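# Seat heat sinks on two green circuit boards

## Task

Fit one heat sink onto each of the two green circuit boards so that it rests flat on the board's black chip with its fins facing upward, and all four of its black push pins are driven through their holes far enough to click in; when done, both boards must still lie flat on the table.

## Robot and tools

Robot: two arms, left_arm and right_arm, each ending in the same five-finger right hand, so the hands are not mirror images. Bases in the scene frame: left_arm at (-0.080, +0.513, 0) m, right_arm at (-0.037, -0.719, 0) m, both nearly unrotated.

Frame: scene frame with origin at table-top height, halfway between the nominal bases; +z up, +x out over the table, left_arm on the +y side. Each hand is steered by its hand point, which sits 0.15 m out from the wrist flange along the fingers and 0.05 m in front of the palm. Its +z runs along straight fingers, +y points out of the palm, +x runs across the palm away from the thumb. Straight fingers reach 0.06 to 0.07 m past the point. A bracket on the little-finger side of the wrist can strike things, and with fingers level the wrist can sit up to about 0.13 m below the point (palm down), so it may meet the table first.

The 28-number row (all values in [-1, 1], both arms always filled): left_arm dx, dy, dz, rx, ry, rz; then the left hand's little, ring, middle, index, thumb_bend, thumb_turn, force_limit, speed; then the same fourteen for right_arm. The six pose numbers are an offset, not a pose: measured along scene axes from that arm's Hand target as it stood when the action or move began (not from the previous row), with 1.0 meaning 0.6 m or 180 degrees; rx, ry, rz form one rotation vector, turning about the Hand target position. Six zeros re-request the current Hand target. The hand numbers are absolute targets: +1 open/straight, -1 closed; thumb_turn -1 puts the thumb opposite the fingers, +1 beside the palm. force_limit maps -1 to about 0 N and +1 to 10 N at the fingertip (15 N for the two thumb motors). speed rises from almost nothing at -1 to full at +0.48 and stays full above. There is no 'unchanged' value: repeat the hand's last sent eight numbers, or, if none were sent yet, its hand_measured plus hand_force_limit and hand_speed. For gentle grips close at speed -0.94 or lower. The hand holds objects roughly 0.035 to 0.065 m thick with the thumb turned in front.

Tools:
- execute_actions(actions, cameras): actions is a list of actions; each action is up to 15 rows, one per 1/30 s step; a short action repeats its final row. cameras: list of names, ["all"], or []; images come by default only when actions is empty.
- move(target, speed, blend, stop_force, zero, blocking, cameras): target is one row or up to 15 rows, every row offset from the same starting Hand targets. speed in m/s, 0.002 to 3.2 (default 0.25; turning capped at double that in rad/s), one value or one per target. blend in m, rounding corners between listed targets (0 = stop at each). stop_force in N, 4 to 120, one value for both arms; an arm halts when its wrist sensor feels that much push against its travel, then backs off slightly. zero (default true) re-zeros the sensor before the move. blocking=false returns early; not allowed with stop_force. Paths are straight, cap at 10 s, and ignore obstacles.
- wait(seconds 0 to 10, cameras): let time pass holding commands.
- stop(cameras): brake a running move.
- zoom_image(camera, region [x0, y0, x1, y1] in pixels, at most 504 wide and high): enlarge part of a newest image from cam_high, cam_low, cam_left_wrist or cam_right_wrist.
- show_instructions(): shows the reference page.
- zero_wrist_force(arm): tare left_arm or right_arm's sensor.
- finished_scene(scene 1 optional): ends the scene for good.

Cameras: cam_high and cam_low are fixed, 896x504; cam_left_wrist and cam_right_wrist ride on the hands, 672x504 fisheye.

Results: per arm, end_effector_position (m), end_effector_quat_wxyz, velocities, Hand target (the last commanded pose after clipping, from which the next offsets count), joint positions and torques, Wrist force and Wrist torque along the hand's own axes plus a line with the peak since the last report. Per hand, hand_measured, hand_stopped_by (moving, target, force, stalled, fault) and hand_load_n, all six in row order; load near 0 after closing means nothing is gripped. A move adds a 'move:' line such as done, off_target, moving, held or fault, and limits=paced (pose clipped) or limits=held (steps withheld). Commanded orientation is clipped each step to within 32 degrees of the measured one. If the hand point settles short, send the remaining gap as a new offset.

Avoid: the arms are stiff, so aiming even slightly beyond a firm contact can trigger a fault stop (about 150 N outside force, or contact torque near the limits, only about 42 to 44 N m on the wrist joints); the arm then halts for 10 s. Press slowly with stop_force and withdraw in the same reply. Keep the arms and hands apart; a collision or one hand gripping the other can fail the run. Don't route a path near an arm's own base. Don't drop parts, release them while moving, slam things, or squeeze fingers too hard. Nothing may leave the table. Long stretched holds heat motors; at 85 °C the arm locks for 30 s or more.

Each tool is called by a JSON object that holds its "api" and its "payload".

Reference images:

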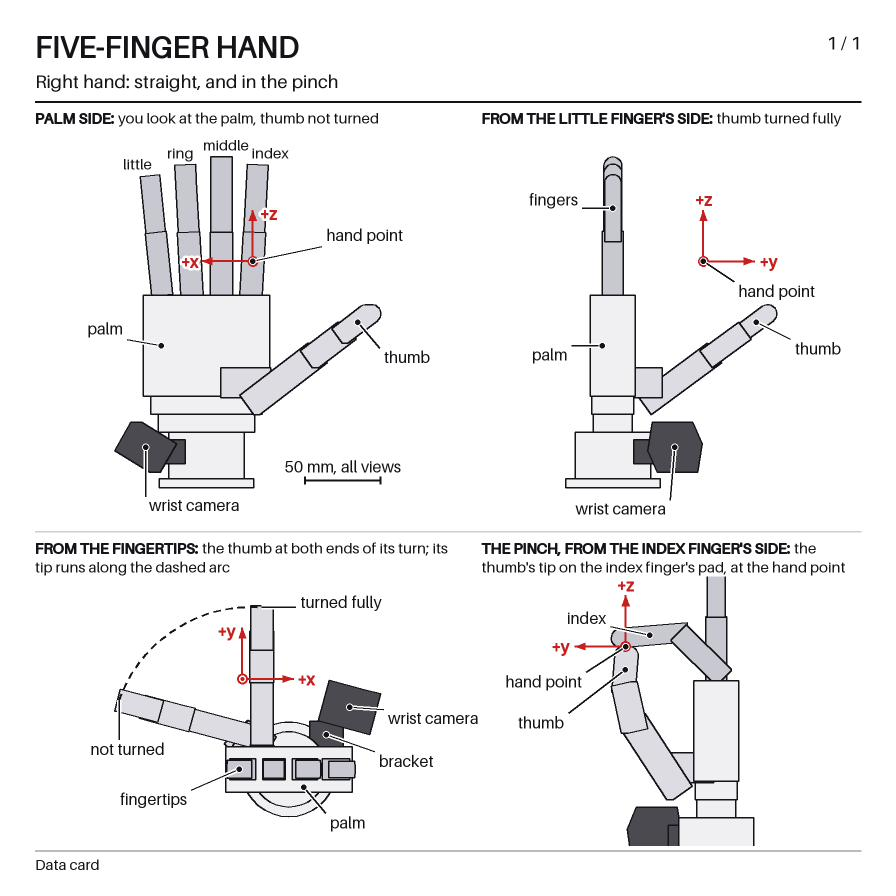

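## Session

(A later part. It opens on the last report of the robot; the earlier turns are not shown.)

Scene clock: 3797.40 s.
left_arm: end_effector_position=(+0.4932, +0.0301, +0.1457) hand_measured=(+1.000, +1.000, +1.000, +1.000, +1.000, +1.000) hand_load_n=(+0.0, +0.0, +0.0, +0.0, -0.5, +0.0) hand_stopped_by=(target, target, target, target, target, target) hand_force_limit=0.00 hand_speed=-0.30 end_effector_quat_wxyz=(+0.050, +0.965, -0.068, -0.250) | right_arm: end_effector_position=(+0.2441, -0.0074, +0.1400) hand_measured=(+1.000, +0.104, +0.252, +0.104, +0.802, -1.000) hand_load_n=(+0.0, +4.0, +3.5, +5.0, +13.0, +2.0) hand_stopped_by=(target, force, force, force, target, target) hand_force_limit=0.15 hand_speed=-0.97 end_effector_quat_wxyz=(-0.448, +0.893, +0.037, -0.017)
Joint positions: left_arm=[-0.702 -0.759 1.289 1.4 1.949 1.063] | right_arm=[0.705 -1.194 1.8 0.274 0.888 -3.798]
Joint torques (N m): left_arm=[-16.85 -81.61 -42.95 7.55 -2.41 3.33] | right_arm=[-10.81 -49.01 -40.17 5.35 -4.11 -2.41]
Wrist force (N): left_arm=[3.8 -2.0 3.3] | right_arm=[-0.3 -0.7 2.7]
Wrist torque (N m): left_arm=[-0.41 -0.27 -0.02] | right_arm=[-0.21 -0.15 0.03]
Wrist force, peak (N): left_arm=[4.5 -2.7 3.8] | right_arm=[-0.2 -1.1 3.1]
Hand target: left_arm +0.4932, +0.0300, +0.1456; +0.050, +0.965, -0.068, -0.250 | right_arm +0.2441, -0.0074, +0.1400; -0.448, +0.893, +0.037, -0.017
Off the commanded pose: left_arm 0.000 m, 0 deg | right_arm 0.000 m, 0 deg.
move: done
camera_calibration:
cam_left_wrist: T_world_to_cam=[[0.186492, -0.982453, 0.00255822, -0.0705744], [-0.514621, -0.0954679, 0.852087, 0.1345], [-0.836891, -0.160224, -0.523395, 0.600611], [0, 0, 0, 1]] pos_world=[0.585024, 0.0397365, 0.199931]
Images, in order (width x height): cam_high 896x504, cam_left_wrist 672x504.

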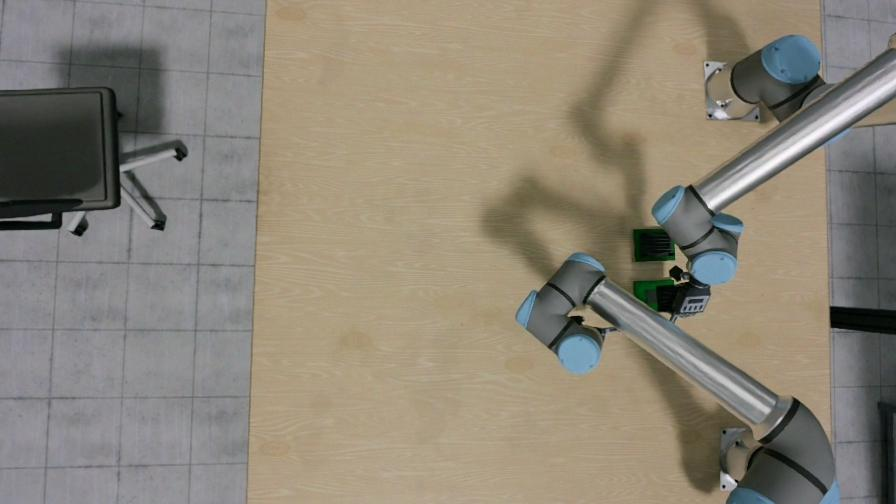

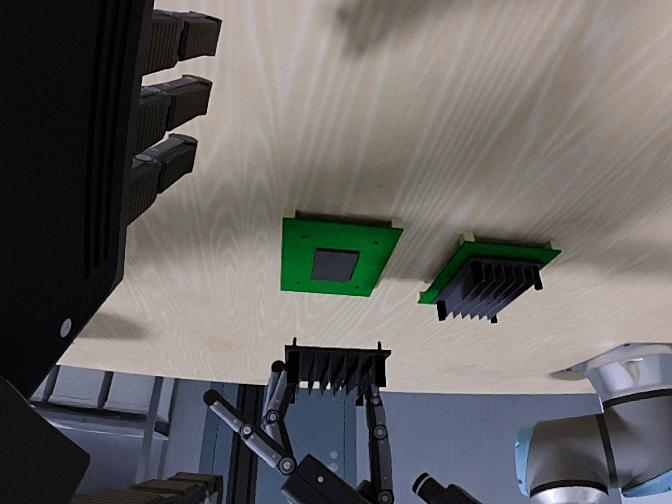

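{"api": "move", "payload": {"target": [[0,0,0,0,0,0, 1,1,1,1,1,1,0,-0.3, -0.005,-0.0057,-0.1367,0,0,0.0022, 1,-0.3,-0.3,-0.3,0.8,-1,0.15,-0.97]], "speed": 0.05, "cameras": ["cam_left_wrist","cam_right_wrist"]}}

{"api": "zoom_image", "payload": {"camera": "cam_left_wrist", "region": [265, 205, 415, 325]}}

Scene clock: 3888.33 s.
left_arm: end_effector_position=(+0.4932, +0.0300, +0.1456) hand_measured=(+1.000, +1.000, +1.000, +1.000, +1.000, +1.000) hand_load_n=(+0.0, +0.0, +0.0, +0.0, +0.0, +0.0) hand_stopped_by=(target, target, target, target, target, target) hand_force_limit=0.00 hand_speed=-0.30 end_effector_quat_wxyz=(+0.050, +0.965, -0.068, -0.250) | right_arm: end_effector_position=(+0.2411, -0.0108, +0.0582) hand_measured=(+1.000, +0.104, +0.252, +0.104, +0.802, -1.000) hand_load_n=(+0.0, +4.0, +4.0, +5.0, +12.5, +2.0) hand_stopped_by=(target, force, force, force, target, target) hand_force_limit=0.15 hand_speed=-0.97 end_effector_quat_wxyz=(-0.448, +0.893, +0.041, -0.018)
Joint positions: left_arm=[-0.702 -0.759 1.288 1.4 1.949 1.063] | right_arm=[0.703 -1.111 1.856 0.141 0.883 -3.807]
Joint torques (N m): left_arm=[-16.93 -78.82 -43.21 7.07 -2.07 2.82] | right_arm=[-10.18 -51.36 -18.25 -1.61 -4.3 -2.5]
Wrist force (N): left_arm=[3.5 -2.2 3.8] | right_arm=[0.0 -0.9 2.8]
Wrist torque (N m): left_arm=[-0.46 -0.23 -0.04] | right_arm=[-0.27 -0.20 0.03]
Wrist force, peak (N): left_arm=[4.0 -2.4 3.9] | right_arm=[-0.3 -1.3 2.8]
Hand target: left_arm +0.4932, +0.0300, +0.1456; +0.050, +0.965, -0.068, -0.250 | right_arm +0.2411, -0.0108, +0.0580; -0.448, +0.893, +0.041, -0.018
Off the commanded pose: left_arm 0.000 m, 0 deg | right_arm 0.000 m, 0 deg.
move: done
camera_calibration:
cam_left_wrist: T_world_to_cam=[[0.185996, -0.982547, 0.00259453, -0.0704822], [-0.514592, -0.095162, 0.852138, 0.134526], [-0.837019, -0.15983, -0.52331, 0.600568], [0, 0, 0, 1]] pos_world=[0.585023, 0.0395383, 0.199831]
cam_right_wrist: T_world_to_cam=[[0.323552, -0.522302, -0.788996, -0.0415967], [-0.754255, -0.645848, 0.118235, 0.167158], [-0.571326, 0.556849, -0.602914, 0.297552], [0, 0, 0, 1]] pos_world=[0.309538, -0.0794591, 0.126815]
Images, in order (width x height): cam_left_wrist 672x504, cam_right_wrist 672x504.

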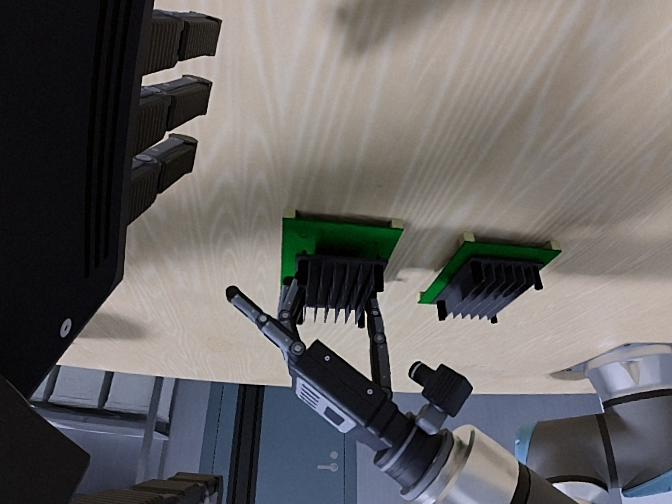

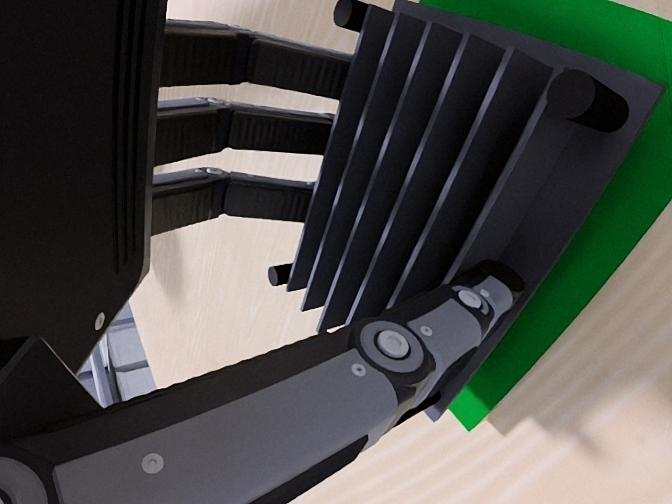

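Scaled by 3.360 from the camera's 672x504 image, which has a finer 960x720 frame.

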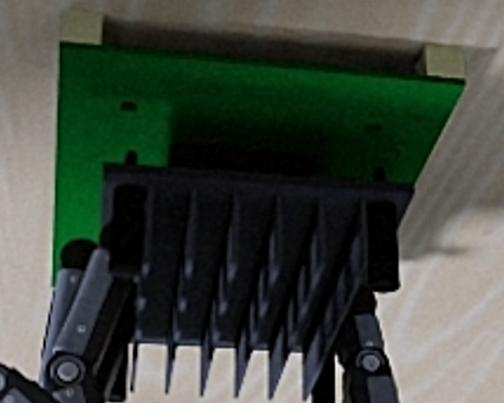

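{"api": "move", "payload": {"target": [[0,0,0,0,0,0, 1,1,1,1,1,1,0,-0.3, 0.0072,0.0035,-0.0117,0,0,0, 1,-0.3,-0.3,-0.3,0.8,-1,0.15,-0.97]], "speed": 0.02, "cameras": ["cam_left_wrist"]}}

{"api": "zoom_image", "payload": {"camera": "cam_left_wrist", "region": [280, 210, 400, 300]}}

Scene clock: 3940.13 s.
left_arm: end_effector_position=(+0.4932, +0.0300, +0.1456) hand_measured=(+1.000, +1.000, +1.000, +1.000, +1.000, +1.000) hand_load_n=(+0.5, +0.0, +0.0, +0.0, -0.5, +0.0) hand_stopped_by=(target, target, target, target, target, target) hand_force_limit=0.00 hand_speed=-0.30 end_effector_quat_wxyz=(+0.050, +0.965, -0.068, -0.250) | right_arm: end_effector_position=(+0.2453, -0.0088, +0.0511) hand_measured=(+1.000, +0.104, +0.252, +0.104, +0.802, -1.000) hand_load_n=(+0.0, +4.0, +4.0, +5.0, +13.0, +2.0) hand_stopped_by=(target, force, force, force, target, target) hand_force_limit=0.15 hand_speed=-0.97 end_effector_quat_wxyz=(-0.448, +0.893, +0.041, -0.018)
Joint positions: left_arm=[-0.702 -0.759 1.288 1.4 1.949 1.063] | right_arm=[0.701 -1.098 1.851 0.134 0.882 -3.809]
Joint torques (N m): left_arm=[-14.77 -77.3 -41.48 6.82 -1.77 2.78] | right_arm=[-11.12 -51.09 -36.91 -1.18 -4.19 -2.63]
Wrist force (N): left_arm=[4.1 -2.4 3.6] | right_arm=[-0.2 -1.0 2.6]
Wrist torque (N m): left_arm=[-0.48 -0.33 -0.01] | right_arm=[-0.27 -0.16 0.01]
Wrist force, peak (N): left_arm=[3.9 -2.6 3.8] | right_arm=[-0.1 -1.2 2.9]
Hand target: left_arm +0.4932, +0.0300, +0.1456; +0.050, +0.965, -0.068, -0.250 | right_arm +0.2454, -0.0087, +0.0510; -0.448, +0.893, +0.041, -0.018
Off the commanded pose: left_arm 0.000 m, 0 deg | right_arm 0.000 m, 0 deg.
move: done
camera_calibration:
cam_left_wrist: T_world_to_cam=[[0.185996, -0.982547, 0.00259453, -0.0704822], [-0.514592, -0.095162, 0.852138, 0.134526], [-0.837019, -0.15983, -0.52331, 0.600568], [0, 0, 0, 1]] pos_world=[0.585023, 0.0395383, 0.199831]
Images, in order (width x height): cam_left_wrist 672x504.

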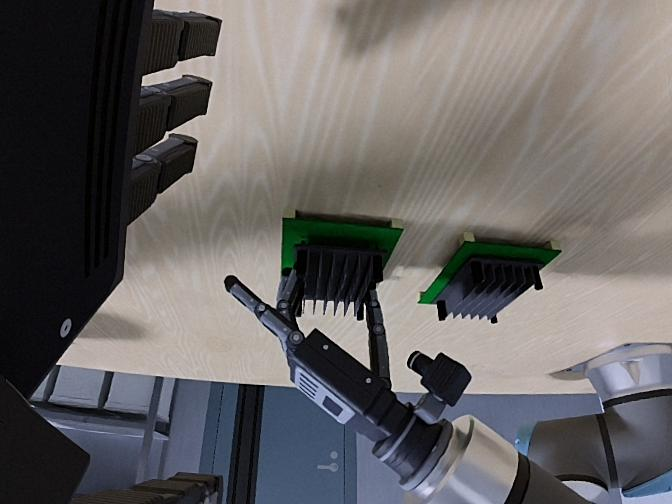

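Scaled by 4.200 from the camera's 672x504 image, which has a finer 960x720 frame.

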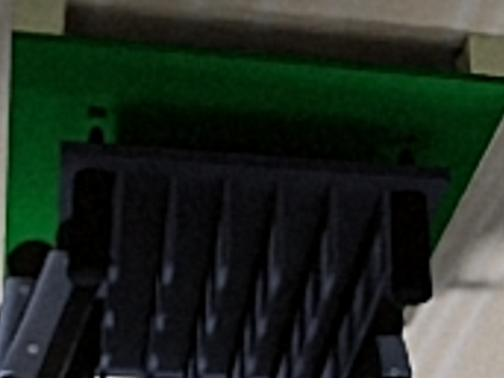

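{"api": "move", "payload": {"target": [[0,0,0,0,0,0, 1,1,1,1,1,1,0,-0.3, 0.0001,0.0001,-0.002,0,0,-0.0022, 1,-0.3,-0.3,-0.3,0.8,-1,0.15,-0.97]], "speed": 0.02}}

{"api": "move", "payload": {"target": [[0,0,0,0,0,0, 1,1,1,1,1,1,0,-0.3, 0,0,-0.015,0,0,0, 1,-0.3,-0.3,-0.3,0.8,-1,0.15,-0.97]], "speed": 0.006, "stop_force": 5, "cameras": ["cam_left_wrist"]}}

{"api": "zoom_image", "payload": {"camera": "cam_left_wrist", "region": [280, 210, 400, 300]}}

Scene clock: 3964.33 s.
left_arm: end_effector_position=(+0.4932, +0.0300, +0.1456) hand_measured=(+1.000, +1.000, +1.000, +1.000, +1.000, +1.000) hand_load_n=(+0.0, +0.0, +0.0, +0.0, +0.0, +0.0) hand_stopped_by=(target, target, target, target, target, target) hand_force_limit=0.00 hand_speed=-0.30 end_effector_quat_wxyz=(+0.050, +0.965, -0.068, -0.250) | right_arm: end_effector_position=(+0.2455, -0.0087, +0.0498) hand_measured=(+1.000, +0.104, +0.252, +0.104, +0.802, -1.000) hand_load_n=(+0.0, +4.0, +4.0, +5.0, +12.5, +2.0) hand_stopped_by=(target, force, force, force, target, target) hand_force_limit=0.15 hand_speed=-0.97 end_effector_quat_wxyz=(-0.448, +0.893, +0.038, -0.017)
Joint positions: left_arm=[-0.702 -0.759 1.288 1.4 1.949 1.063] | right_arm=[0.701 -1.098 1.854 0.127 0.886 -3.802]
Joint torques (N m): left_arm=[-13.35 -77.36 -41.95 6.93 -1.61 3.46] | right_arm=[6.81 -88.05 -18.55 -0.72 1.75 1.17]
Wrist force (N): left_arm=[4.1 -2.0 3.9] | right_arm=[-0.2 -0.9 2.7]
Wrist torque (N m): left_arm=[-0.43 -0.32 0.01] | right_arm=[-0.26 -0.14 0.02]
Wrist force, peak (N): left_arm=[4.2 -2.2 4.0] | right_arm=[0.0 -1.3 3.0]
Hand target: left_arm +0.4932, +0.0300, +0.1456; +0.050, +0.965, -0.068, -0.250 | right_arm +0.2455, -0.0087, +0.0498; -0.448, +0.893, +0.037, -0.017
Off the commanded pose: left_arm 0.000 m, 0 deg | right_arm 0.000 m, 0 deg.
move: done

Scene clock: 3966.17 s.
left_arm: end_effector_position=(+0.4932, +0.0300, +0.1456) hand_measured=(+1.000, +1.000, +1.000, +1.000, +1.000, +1.000) hand_load_n=(+0.0, +0.0, +0.0, +0.0, +0.0, +0.0) hand_stopped_by=(target, target, target, target, target, target) hand_force_limit=0.00 hand_speed=-0.30 end_effector_quat_wxyz=(+0.050, +0.965, -0.068, -0.250) | right_arm: end_effector_position=(+0.2454, -0.0087, +0.0469) hand_measured=(+1.000, +0.104, +0.252, +0.104, +0.802, -1.000) hand_load_n=(+0.0, +3.5, +2.5, +4.5, +13.0, +1.5) hand_stopped_by=(target, force, force, force, target, target) hand_force_limit=0.15 hand_speed=-0.97 end_effector_quat_wxyz=(-0.448, +0.893, +0.037, -0.017)
Joint positions: left_arm=[-0.702 -0.759 1.288 1.4 1.949 1.063] | right_arm=[0.702 -1.095 1.855 0.122 0.886 -3.801]
Joint torques (N m): left_arm=[-14.13 -79.35 -41.73 6.72 -1.84 3.37] | right_arm=[7.7 -84.41 -33.49 4.37 1.96 1.32]
Wrist force (N): left_arm=[4.0 -2.4 3.7] | right_arm=[-0.7 -4.7 -2.2]
Wrist torque (N m): left_arm=[-0.49 -0.30 -0.01] | right_arm=[-0.25 -0.08 -0.02]
Wrist force, peak (N): left_arm=[4.4 -2.5 3.7] | right_arm=[-0.1 -11.0 -7.0]
Hand target: left_arm +0.4932, +0.0300, +0.1456; +0.050, +0.965, -0.068, -0.250 | right_arm +0.2455, -0.0086, +0.0469; -0.448, +0.893, +0.037, -0.017 (not the last commanded pose)
Off the commanded pose: left_arm 0.000 m, 0 deg | right_arm 0.006 m, 0 deg.
move: contact (right_arm)
camera_calibration:
cam_left_wrist: T_world_to_cam=[[0.185996, -0.982547, 0.00259453, -0.0704822], [-0.514592, -0.095162, 0.852138, 0.134526], [-0.837019, -0.15983, -0.52331, 0.600568], [0, 0, 0, 1]] pos_world=[0.585023, 0.0395383, 0.199831]
Images, in order (width x height): cam_left_wrist 672x504.

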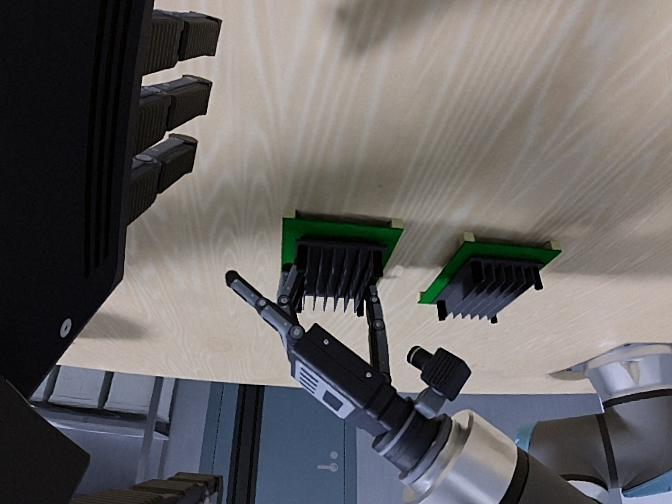

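Scaled by 4.200 from the camera's 672x504 image, which has a finer 960x720 frame.

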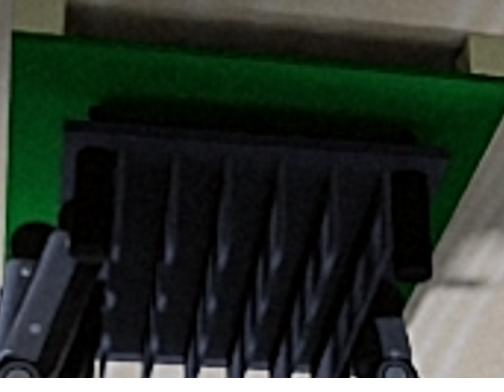

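{"api": "wait", "payload": {"seconds": 0, "cameras": ["cam_right_wrist","cam_left_wrist"]}}

{"api": "zoom_image", "payload": {"camera": "cam_right_wrist", "region": [400, 0, 672, 440]}}

Scene clock: 4011.37 s.
left_arm: end_effector_position=(+0.4932, +0.0300, +0.1456) hand_measured=(+1.000, +1.000, +1.000, +1.000, +1.000, +1.000) hand_load_n=(+0.0, +0.0, +0.0, +0.0, +0.0, +0.0) hand_stopped_by=(target, target, target, target, target, target) hand_force_limit=0.00 hand_speed=-0.30 end_effector_quat_wxyz=(+0.050, +0.965, -0.068, -0.250) | right_arm: end_effector_position=(+0.2455, -0.0086, +0.0469) hand_measured=(+1.000, +0.104, +0.252, +0.104, +0.802, -1.000) hand_load_n=(+0.0, +3.5, +3.0, +4.5, +13.0, +1.5) hand_stopped_by=(target, force, force, force, target, target) hand_force_limit=0.15 hand_speed=-0.97 end_effector_quat_wxyz=(-0.448, +0.893, +0.037, -0.017)
Joint positions: left_arm=[-0.702 -0.759 1.288 1.4 1.949 1.063] | right_arm=[0.702 -1.095 1.855 0.122 0.886 -3.801]
Joint torques (N m): left_arm=[-14.34 -80.64 -40.67 6.41 -1.57 2.67] | right_arm=[7.07 -84.4 -34.93 4.36 2.36 0.77]
Wrist force (N): left_arm=[3.9 -2.2 3.7] | right_arm=[-0.6 -5.0 -2.1]
Wrist torque (N m): left_arm=[-0.45 -0.28 -0.02] | right_arm=[-0.33 -0.09 -0.02]
Wrist force, peak (N): left_arm=[4.0 -2.7 3.7] | right_arm=[-0.3 -5.6 -2.8]
Hand target: left_arm +0.4932, +0.0300, +0.1456; +0.050, +0.965, -0.068, -0.250 | right_arm +0.2455, -0.0086, +0.0469; -0.448, +0.893, +0.037, -0.017 (not the last commanded pose)
Off the commanded pose: left_arm 0.000 m, 0 deg | right_arm 0.006 m, 0 deg.
camera_calibration:
cam_left_wrist: T_world_to_cam=[[0.185996, -0.982547, 0.00259453, -0.0704822], [-0.514592, -0.095162, 0.852138, 0.134526], [-0.837019, -0.15983, -0.52331, 0.600568], [0, 0, 0, 1]] pos_world=[0.585023, 0.0395383, 0.199831]
cam_right_wrist: T_world_to_cam=[[0.320001, -0.524494, -0.78899, -0.0499519], [-0.758679, -0.640656, 0.118179, 0.174299], [-0.567455, 0.560773, -0.602933, 0.291119], [0, 0, 0, 1]] pos_world=[0.313418, -0.0777854, 0.115515]
Images, in order (width x height): cam_left_wrist 672x504, cam_right_wrist 672x504.

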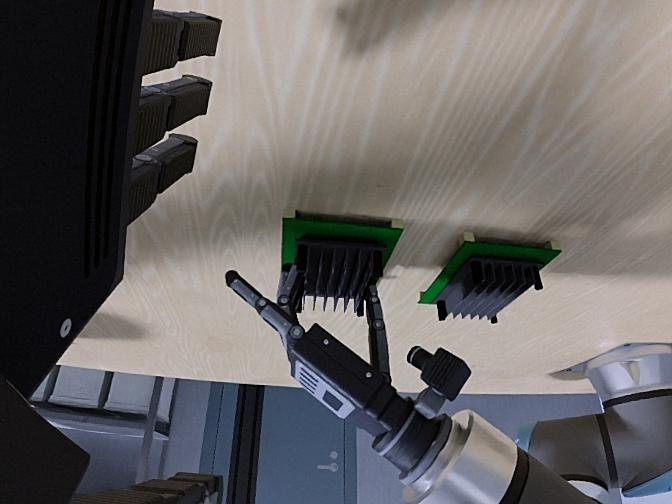

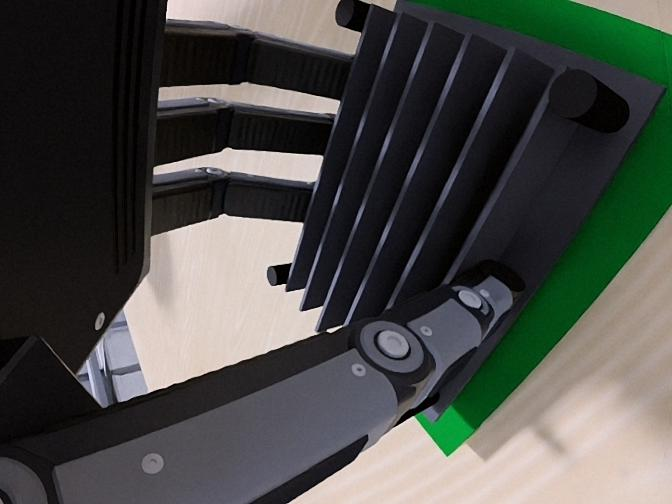

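Scaled by 1.145 from the camera's 672x504 image, which has a finer 960x720 frame.

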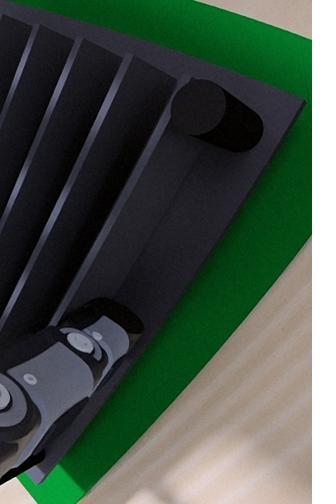

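{"api": "zoom_image", "payload": {"camera": "cam_right_wrist", "region": [400, 360, 520, 480]}}

{"api": "zoom_image", "payload": {"camera": "cam_right_wrist", "region": [552, 60, 672, 300]}}

Scaled by 4.200 from the camera's 672x504 image, which has a finer 960x720 frame.

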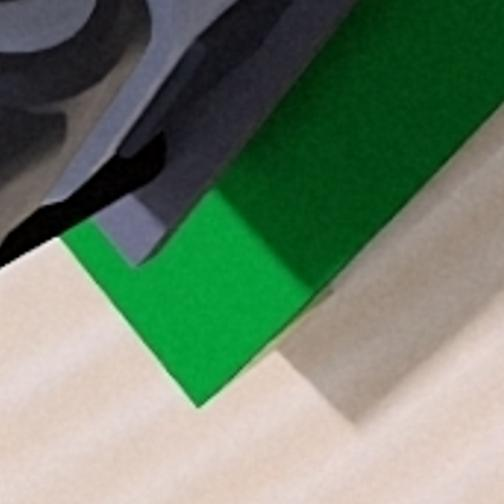

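Scaled by 2.100 from the camera's 672x504 image, which has a finer 960x720 frame.

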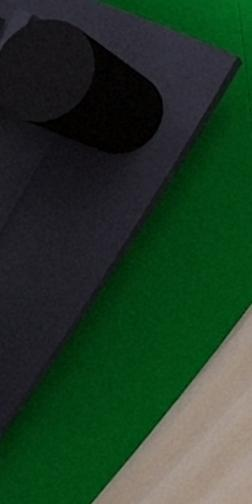

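{"api": "move", "payload": {"target": [[0,0,0,0,0,0, 1,1,1,1,1,1,0,-0.3, 0.0003,0.0024,0.0068,0,0,-0.0056, 1,-0.3,-0.3,-0.3,0.8,-1,0.15,-0.97]], "speed": 0.02, "cameras": ["cam_left_wrist","cam_right_wrist"]}}

{"api": "zoom_image", "payload": {"camera": "cam_left_wrist", "region": [280, 210, 400, 300]}}

{"api": "zoom_image", "payload": {"camera": "cam_right_wrist", "region": [400, 360, 520, 480]}}

{"api": "zoom_image", "payload": {"camera": "cam_right_wrist", "region": [552, 60, 672, 300]}}

Scene clock: 4090.90 s.
left_arm: end_effector_position=(+0.4932, +0.0300, +0.1456) hand_measured=(+1.000, +1.000, +1.000, +1.000, +1.000, +1.000) hand_load_n=(+0.0, +0.0, +0.0, +0.0, +0.0, +0.0) hand_stopped_by=(target, target, target, target, target, target) hand_force_limit=0.00 hand_speed=-0.30 end_effector_quat_wxyz=(+0.050, +0.965, -0.068, -0.250) | right_arm: end_effector_position=(+0.2456, -0.0072, +0.0509) hand_measured=(+1.000, +0.104, +0.252, +0.104, +0.802, -1.000) hand_load_n=(+0.0, +4.0, +3.0, +5.5, +12.5, +2.0) hand_stopped_by=(target, force, force, force, target, target) hand_force_limit=0.15 hand_speed=-0.97 end_effector_quat_wxyz=(-0.448, +0.893, +0.030, -0.013)
Joint positions: left_arm=[-0.702 -0.759 1.288 1.4 1.949 1.063] | right_arm=[0.706 -1.103 1.857 0.116 0.9 -3.78]
Joint torques (N m): left_arm=[-13.24 -77.75 -41.6 6.52 -1.81 2.63] | right_arm=[9.25 -89.45 -18.27 -1.33 2.11 1.71]
Wrist force (N): left_arm=[3.4 -2.2 3.7] | right_arm=[-0.1 -0.7 2.4]
Wrist torque (N m): left_arm=[-0.45 -0.21 -0.04] | right_arm=[-0.21 -0.16 -0.17]
Wrist force, peak (N): left_arm=[4.1 -2.8 3.8] | right_arm=[-0.3 -5.6 -2.8]
Hand target: left_arm +0.4932, +0.0300, +0.1456; +0.050, +0.965, -0.068, -0.250 | right_arm +0.2456, -0.0072, +0.0510; -0.448, +0.893, +0.030, -0.013
Off the commanded pose: left_arm 0.000 m, 0 deg | right_arm 0.000 m, 0 deg.
move: done
camera_calibration:
cam_left_wrist: T_world_to_cam=[[0.185996, -0.982547, 0.00259453, -0.0704822], [-0.514592, -0.095162, 0.852138, 0.134526], [-0.837019, -0.15983, -0.52331, 0.600568], [0, 0, 0, 1]] pos_world=[0.585023, 0.0395383, 0.199831]
cam_right_wrist: T_world_to_cam=[[0.310906, -0.52992, -0.789001, -0.0438934], [-0.769603, -0.62749, 0.118182, 0.177752], [-0.557717, 0.570474, -0.602919, 0.29051], [0, 0, 0, 1]] pos_world=[0.312468, -0.0774507, 0.119515]
Images, in order (width x height): cam_left_wrist 672x504, cam_right_wrist 672x504.

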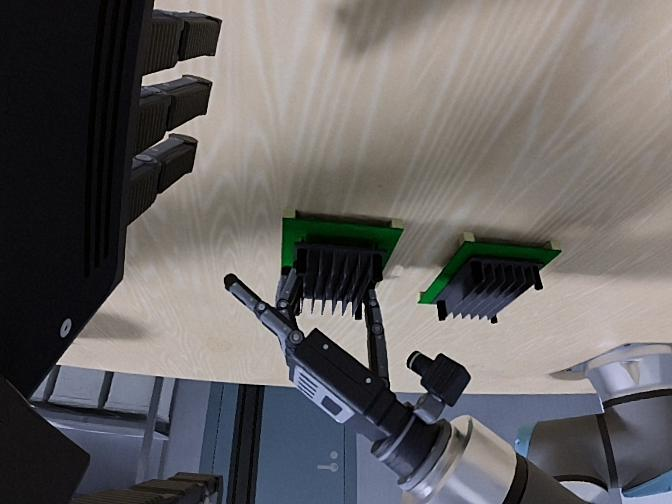

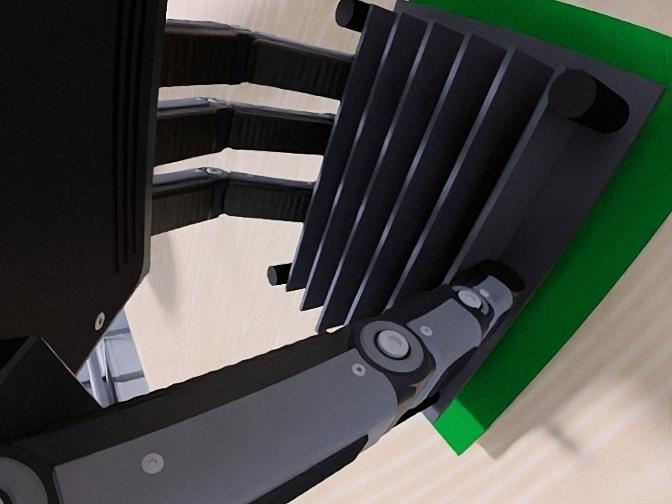

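Scaled by 4.200 from the camera's 672x504 image, which has a finer 960x720 frame.

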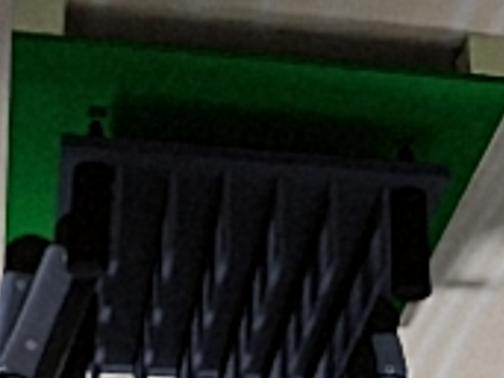

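Scaled by 4.200 from the camera's 672x504 image, which has a finer 960x720 frame.

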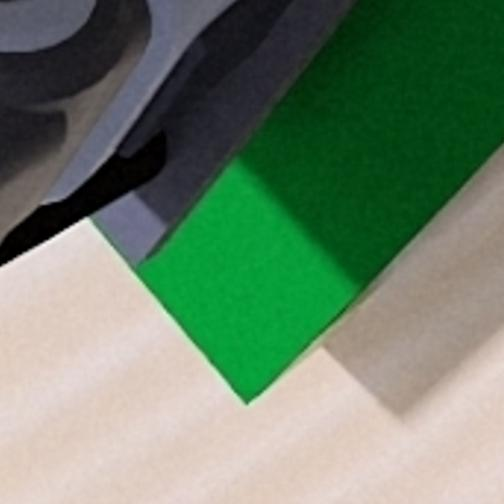

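Scaled by 2.100 from the camera's 672x504 image, which has a finer 960x720 frame.

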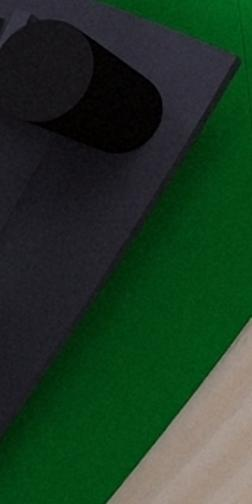

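{"api": "zoom_image", "payload": {"camera": "cam_left_wrist", "region": [290, 225, 330, 255]}}

{"api": "zoom_image", "payload": {"camera": "cam_left_wrist", "region": [355, 230, 395, 260]}}

Scaled by 12.600 from the camera's 672x504 image, which has a finer 960x720 frame.

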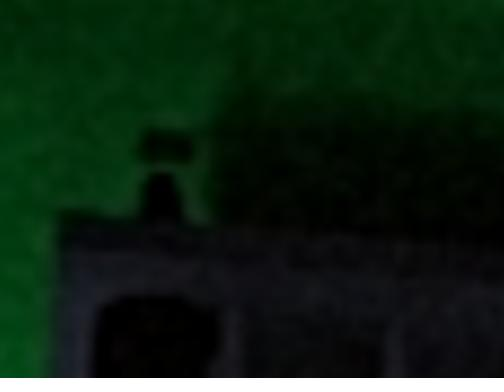

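Scaled by 12.600 from the camera's 672x504 image, which has a finer 960x720 frame.

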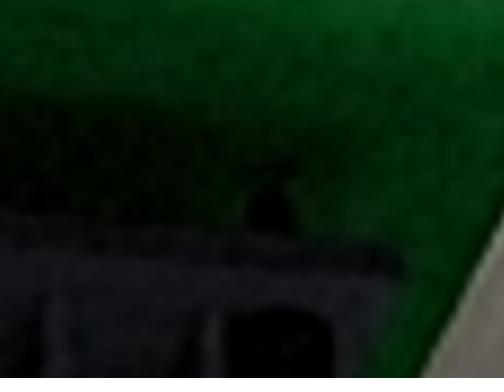

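{"api": "move", "payload": {"target": [[0,0,0,0,0,0, 1,1,1,1,1,1,0,-0.3, -0.0008,0,-0.012,0,0,0, 1,-0.3,-0.3,-0.3,0.8,-1,0.15,-0.97]], "speed": 0.005, "stop_force": 4, "cameras": ["cam_left_wrist","cam_right_wrist"]}}

{"api": "zoom_image", "payload": {"camera": "cam_left_wrist", "region": [290, 225, 330, 255]}}

{"api": "zoom_image", "payload": {"camera": "cam_left_wrist", "region": [355, 230, 395, 260]}}

Scene clock: 4189.00 s.
left_arm: end_effector_position=(+0.4932, +0.0300, +0.1456) hand_measured=(+1.000, +1.000, +1.000, +1.000, +1.000, +1.000) hand_load_n=(+0.0, +0.0, +0.0, +0.0, -0.5, +0.0) hand_stopped_by=(target, target, target, target, target, target) hand_force_limit=0.00 hand_speed=-0.30 end_effector_quat_wxyz=(+0.050, +0.965, -0.068, -0.250) | right_arm: end_effector_position=(+0.2454, -0.0072, +0.0469) hand_measured=(+1.000, +0.104, +0.252, +0.104, +0.802, -1.000) hand_load_n=(+0.0, +3.5, +2.5, +5.0, +13.0, +2.0) hand_stopped_by=(target, force, force, force, target, target) hand_force_limit=0.15 hand_speed=-0.97 end_effector_quat_wxyz=(-0.448, +0.893, +0.030, -0.013)
Joint positions: left_arm=[-0.702 -0.759 1.288 1.4 1.949 1.063] | right_arm=[0.706 -1.099 1.859 0.109 0.901 -3.78]
Joint torques (N m): left_arm=[-10.57 -76.05 -41.86 6.71 -2.02 2.86] | right_arm=[0.2 -84.05 -34.72 3.92 0.94 -0.85]
Wrist force (N): left_arm=[3.9 -2.3 3.6] | right_arm=[-0.4 -5.3 -2.1]
Wrist torque (N m): left_arm=[-0.47 -0.29 -0.01] | right_arm=[-0.27 -0.12 -0.20]
Wrist force, peak (N): left_arm=[4.2 -2.5 3.6] | right_arm=[-0.5 -9.1 -5.6]
Hand target: left_arm +0.4932, +0.0300, +0.1456; +0.050, +0.965, -0.068, -0.250 | right_arm +0.2454, -0.0072, +0.0469; -0.448, +0.893, +0.030, -0.013 (not the last commanded pose)
Off the commanded pose: left_arm 0.000 m, 0 deg | right_arm 0.003 m, 0 deg.
move: contact (right_arm)
camera_calibration:
cam_left_wrist: T_world_to_cam=[[0.185996, -0.982547, 0.00259453, -0.0704822], [-0.514592, -0.095162, 0.852138, 0.134526], [-0.837019, -0.15983, -0.52331, 0.600568], [0, 0, 0, 1]] pos_world=[0.585023, 0.0395383, 0.199831]
cam_right_wrist: T_world_to_cam=[[0.310753, -0.530001, -0.789007, -0.0469143], [-0.769813, -0.62724, 0.118144, 0.178082], [-0.557513, 0.570674, -0.602919, 0.287883], [0, 0, 0, 1]] pos_world=[0.312167, -0.0774519, 0.115515]
Images, in order (width x height): cam_left_wrist 672x504, cam_right_wrist 672x504.

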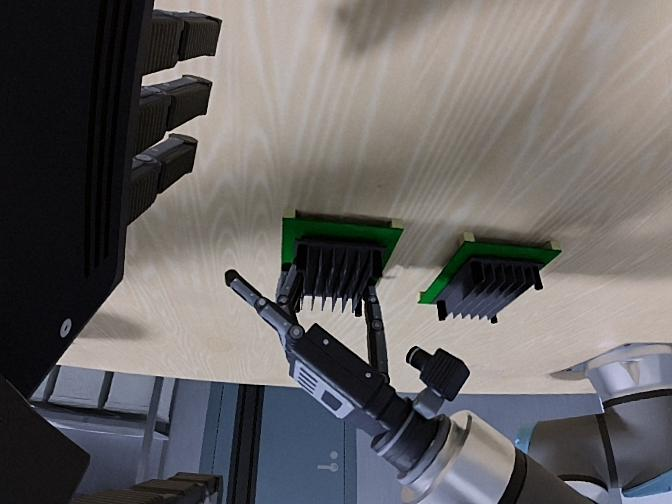

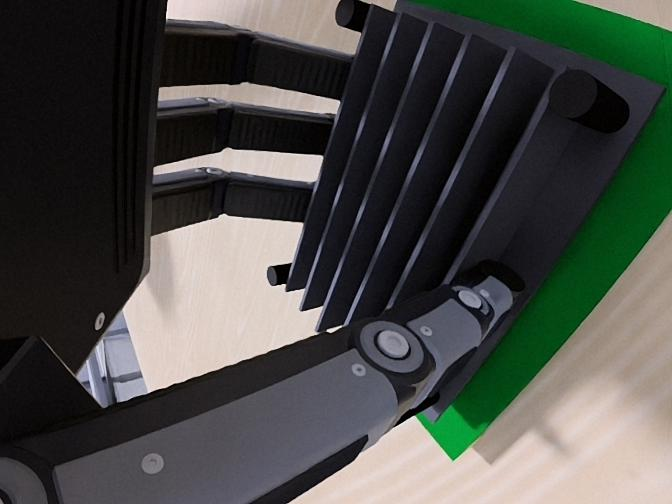

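Scaled by 12.600 from the camera's 672x504 image, which has a finer 960x720 frame.

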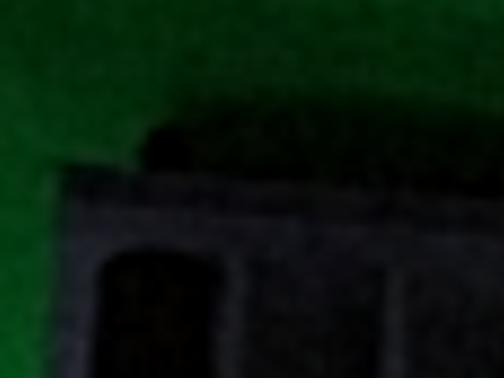

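Scaled by 12.600 from the camera's 672x504 image, which has a finer 960x720 frame.

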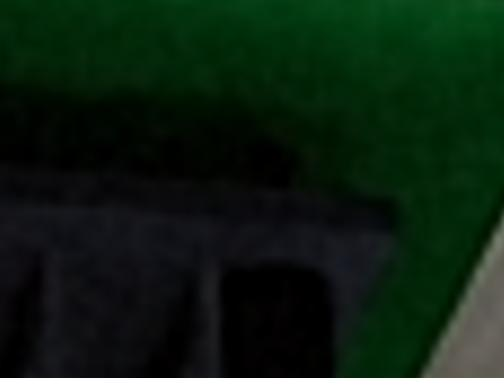

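{"api": "move", "payload": {"target": [[0,0,0,0,0,0, 1,1,1,1,1,1,0,-0.3, 0,0,0.0042,0,0,0, 1,-0.3,-0.3,-0.3,0.8,-1,0.15,-0.97],[0,0,0,0,0,0, 1,1,1,1,1,1,0,-0.3, -0.0027,-0.0006,0.0042,0,0,-0.0022, 1,-0.3,-0.3,-0.3,0.8,-1,0.15,-0.97]], "speed": 0.02, "cameras": ["cam_left_wrist"]}}

{"api": "zoom_image", "payload": {"camera": "cam_left_wrist", "region": [290, 225, 330, 255]}}

{"api": "zoom_image", "payload": {"camera": "cam_left_wrist", "region": [355, 230, 395, 260]}}

Scene clock: 4221.30 s.
left_arm: end_effector_position=(+0.4932, +0.0300, +0.1456) hand_measured=(+1.000, +1.000, +1.000, +1.000, +1.000, +1.000) hand_load_n=(+0.0, +0.0, +0.0, +0.0, +0.0, +0.0) hand_stopped_by=(target, target, target, target, target, target) hand_force_limit=0.00 hand_speed=-0.30 end_effector_quat_wxyz=(+0.050, +0.965, -0.068, -0.250) | right_arm: end_effector_position=(+0.2438, -0.0076, +0.0494) hand_measured=(+1.000, +0.104, +0.252, +0.104, +0.802, -1.000) hand_load_n=(+0.0, +4.0, +3.0, +5.5, +12.5, +2.0) hand_stopped_by=(target, force, force, force, target, target) hand_force_limit=0.15 hand_speed=-0.97 end_effector_quat_wxyz=(-0.448, +0.894, +0.027, -0.011)
Joint positions: left_arm=[-0.702 -0.759 1.288 1.4 1.949 1.063] | right_arm=[0.708 -1.105 1.863 0.106 0.906 -3.771]
Joint torques (N m): left_arm=[-12.3 -78.64 -41.38 6.36 -1.86 3.01] | right_arm=[6.18 -85.87 -17.58 -0.81 1.96 2.37]
Wrist force (N): left_arm=[4.0 -2.1 3.8] | right_arm=[-0.1 -0.8 2.6]
Wrist torque (N m): left_arm=[-0.44 -0.30 -0.01] | right_arm=[-0.25 -0.17 -0.17]
Wrist force, peak (N): left_arm=[4.2 -2.3 4.1] | right_arm=[-0.2 -5.6 -2.6]
Hand target: left_arm +0.4932, +0.0300, +0.1456; +0.050, +0.965, -0.068, -0.250 | right_arm +0.2438, -0.0076, +0.0494; -0.448, +0.894, +0.026, -0.011
Off the commanded pose: left_arm 0.000 m, 0 deg | right_arm 0.000 m, 0 deg.
move: done
camera_calibration:
cam_left_wrist: T_world_to_cam=[[0.185996, -0.982547, 0.00259453, -0.0704822], [-0.514592, -0.095162, 0.852138, 0.134526], [-0.837019, -0.15983, -0.52331, 0.600568], [0, 0, 0, 1]] pos_world=[0.585023, 0.0395383, 0.199831]
Images, in order (width x height): cam_left_wrist 672x504.

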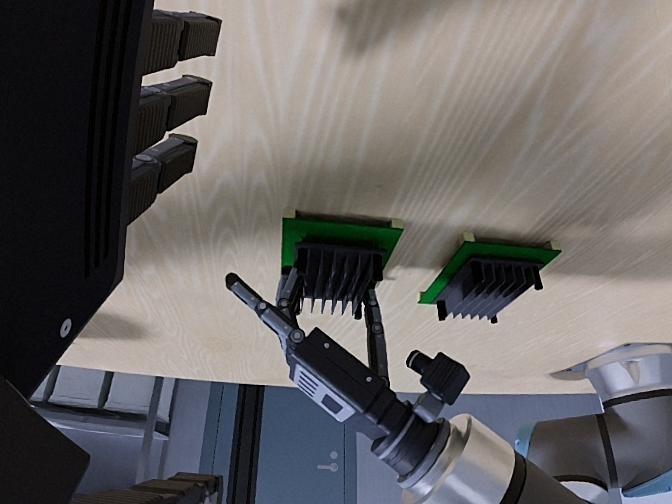

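Scaled by 12.600 from the camera's 672x504 image, which has a finer 960x720 frame.

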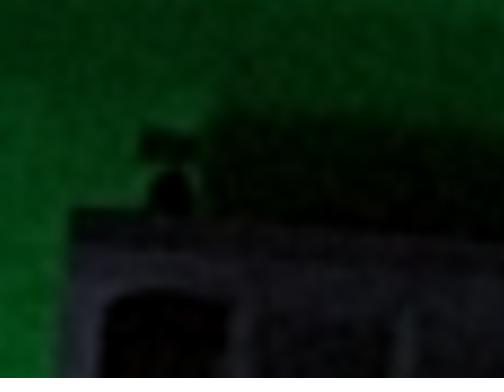

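Scaled by 12.600 from the camera's 672x504 image, which has a finer 960x720 frame.

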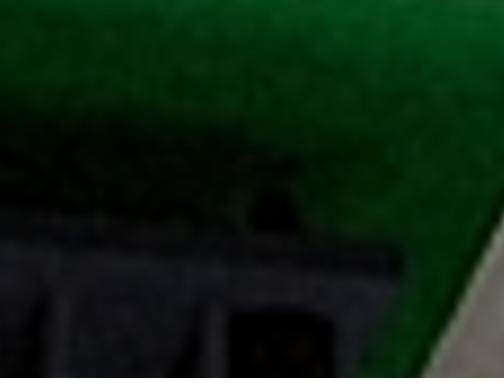

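{"api": "move", "payload": {"target": [[0,0,0,0,0,0, 1,1,1,1,1,1,0,-0.3, 0,0,-0.014,0,0,0, 1,-0.3,-0.3,-0.3,0.8,-1,0.15,-0.97]], "speed": 0.005, "stop_force": 4, "cameras": ["cam_left_wrist"]}}

{"api": "zoom_image", "payload": {"camera": "cam_left_wrist", "region": [290, 225, 330, 255]}}

{"api": "zoom_image", "payload": {"camera": "cam_left_wrist", "region": [355, 230, 395, 260]}}

Scene clock: 4235.13 s.
left_arm: end_effector_position=(+0.4932, +0.0300, +0.1456) hand_measured=(+1.000, +1.000, +1.000, +1.000, +1.000, +1.000) hand_load_n=(+0.0, +0.0, +0.0, +0.0, +0.0, +0.0) hand_stopped_by=(target, target, target, target, target, target) hand_force_limit=0.00 hand_speed=-0.30 end_effector_quat_wxyz=(+0.050, +0.965, -0.068, -0.250) | right_arm: end_effector_position=(+0.2437, -0.0076, +0.0448) hand_measured=(+1.000, +0.104, +0.252, +0.104, +0.802, -1.000) hand_load_n=(+0.0, +4.0, +3.0, +5.0, +12.5, +1.5) hand_stopped_by=(target, force, force, force, target, target) hand_force_limit=0.15 hand_speed=-0.97 end_effector_quat_wxyz=(-0.448, +0.894, +0.026, -0.011)
Joint positions: left_arm=[-0.702 -0.759 1.288 1.4 1.949 1.063] | right_arm=[0.708 -1.1 1.865 0.098 0.907 -3.771]
Joint torques (N m): left_arm=[-10.72 -78.1 -42.58 5.86 -1.73 3.15] | right_arm=[7.69 -85.34 -31.47 4.48 1.97 1.22]
Wrist force (N): left_arm=[3.5 -2.4 3.4] | right_arm=[-0.2 -4.8 -0.4]
Wrist torque (N m): left_arm=[-0.46 -0.22 -0.04] | right_arm=[-0.23 -0.12 -0.21]
Wrist force, peak (N): left_arm=[4.1 -2.5 3.7] | right_arm=[-0.2 -9.5 -3.9]
Hand target: left_arm +0.4932, +0.0300, +0.1456; +0.050, +0.965, -0.068, -0.250 | right_arm +0.2438, -0.0076, +0.0448; -0.448, +0.894, +0.026, -0.011 (not the last commanded pose)
Off the commanded pose: left_arm 0.000 m, 0 deg | right_arm 0.004 m, 0 deg.
move: contact (right_arm)
camera_calibration:
cam_left_wrist: T_world_to_cam=[[0.185996, -0.982547, 0.00259453, -0.0704822], [-0.514592, -0.095162, 0.852138, 0.134526], [-0.837019, -0.15983, -0.52331, 0.600568], [0, 0, 0, 1]] pos_world=[0.585023, 0.0395383, 0.199831]
Images, in order (width x height): cam_left_wrist 672x504.

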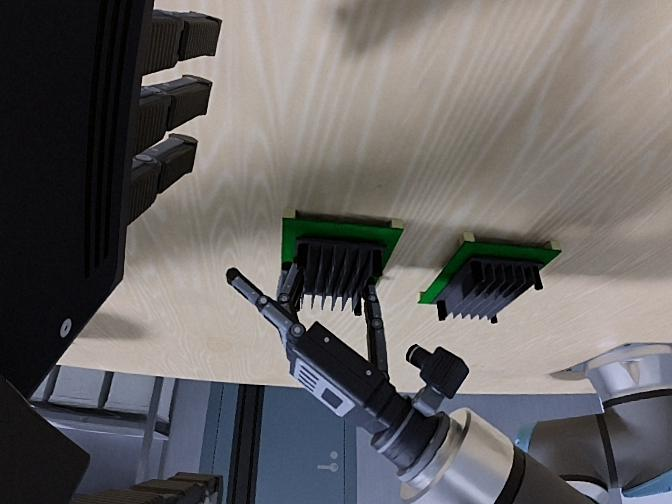

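Scaled by 12.600 from the camera's 672x504 image, which has a finer 960x720 frame.

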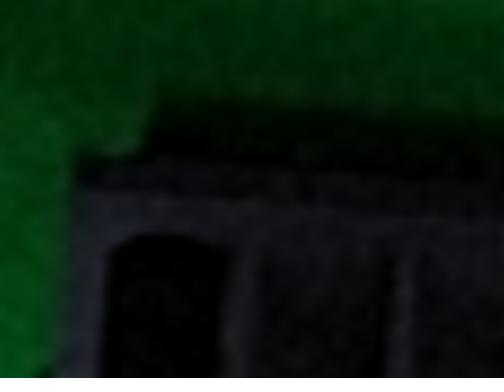

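Scaled by 12.600 from the camera's 672x504 image, which has a finer 960x720 frame.

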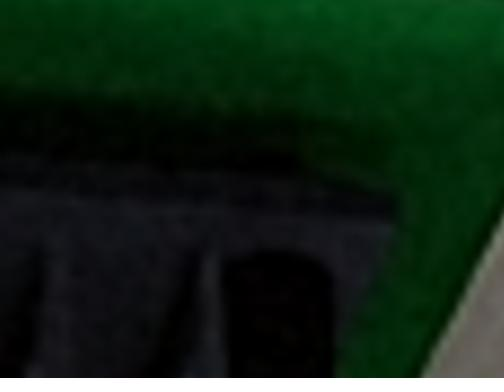

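{"api": "move", "payload": {"target": [[0,0,0,0,0,0, 1,1,1,1,1,1,0,-0.3, 0,0,-0.008,0,0,0, 1,-0.3,-0.3,-0.3,0.8,-1,0.15,-0.97]], "speed": 0.005, "stop_force": 8, "zero": false, "cameras": ["cam_left_wrist","cam_right_wrist"]}}

{"api": "zoom_image", "payload": {"camera": "cam_left_wrist", "region": [270, 200, 420, 320]}}

Scene clock: 4250.90 s.
left_arm: end_effector_position=(+0.4932, +0.0300, +0.1456) hand_measured=(+1.000, +1.000, +1.000, +1.000, +1.000, +1.000) hand_load_n=(+0.0, +0.0, +0.0, -0.5, +0.0, +0.0) hand_stopped_by=(target, target, target, target, target, target) hand_force_limit=0.00 hand_speed=-0.30 end_effector_quat_wxyz=(+0.050, +0.965, -0.068, -0.250) | right_arm: end_effector_position=(+0.2438, -0.0075, +0.0447) hand_measured=(+1.000, +0.104, +0.252, +0.104, +0.802, -1.000) hand_load_n=(+0.0, +3.5, +3.0, +5.0, +12.5, +2.0) hand_stopped_by=(target, force, force, force, target, target) hand_force_limit=0.15 hand_speed=-0.97 end_effector_quat_wxyz=(-0.448, +0.894, +0.027, -0.011)
Joint positions: left_arm=[-0.702 -0.759 1.288 1.4 1.949 1.063] | right_arm=[0.708 -1.1 1.865 0.098 0.907 -3.771]
Joint torques (N m): left_arm=[-9.17 -80.08 -41.81 5.88 -1.99 2.79] | right_arm=[6.86 -80.81 -15.54 3.93 1.95 -1.12]
Wrist force (N): left_arm=[4.2 -2.3 3.6] | right_arm=[-1.0 -7.2 -2.8]
Wrist torque (N m): left_arm=[-0.46 -0.32 0.00] | right_arm=[-0.23 -0.11 -0.22]
Wrist force, peak (N): left_arm=[4.4 -2.3 3.6] | right_arm=[-0.8 -11.0 -5.2]
Hand target: left_arm +0.4932, +0.0300, +0.1456; +0.050, +0.965, -0.068, -0.250 | right_arm +0.2438, -0.0075, +0.0447; -0.448, +0.894, +0.027, -0.011 (not the last commanded pose)
Off the commanded pose: left_arm 0.000 m, 0 deg | right_arm 0.005 m, 0 deg.
move: contact (right_arm)
camera_calibration:
cam_left_wrist: T_world_to_cam=[[0.185996, -0.982547, 0.00259453, -0.0704822], [-0.514592, -0.095162, 0.852138, 0.134526], [-0.837019, -0.15983, -0.52331, 0.600568], [0, 0, 0, 1]] pos_world=[0.585023, 0.0395383, 0.199831]
cam_right_wrist: T_world_to_cam=[[0.30718, -0.532032, -0.789039, -0.0475552], [-0.774121, -0.621945, 0.117991, 0.177971], [-0.553514, 0.574567, -0.602906, 0.284849], [0, 0, 0, 1]] pos_world=[0.310047, -0.0782776, 0.113215]
Images, in order (width x height): cam_left_wrist 672x504, cam_right_wrist 672x504.

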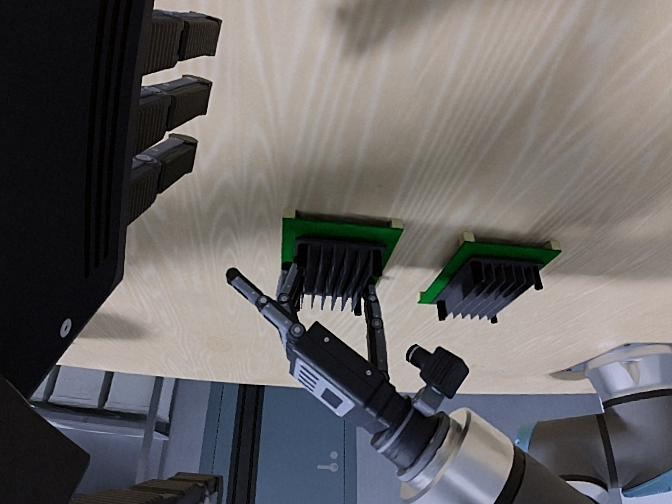

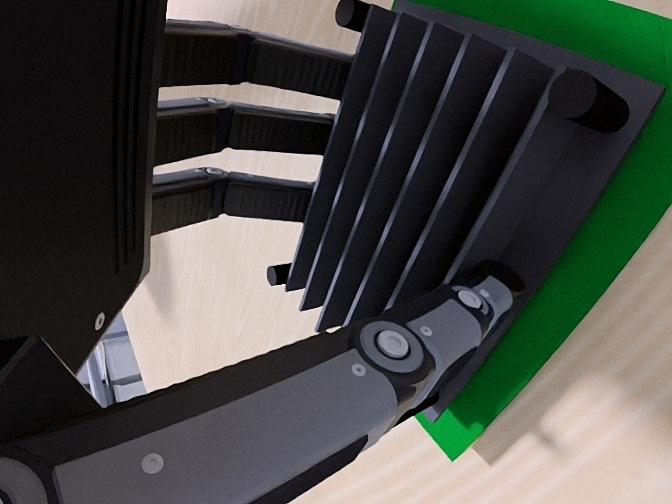

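Scaled by 3.360 from the camera's 672x504 image, which has a finer 960x720 frame.

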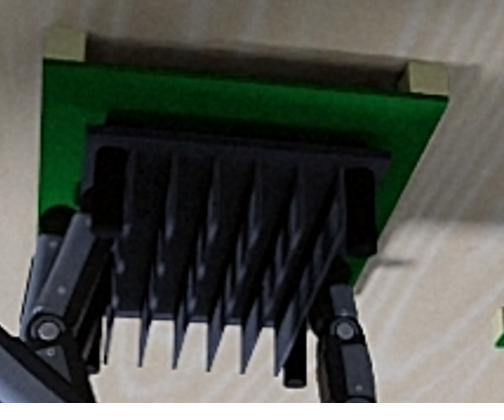

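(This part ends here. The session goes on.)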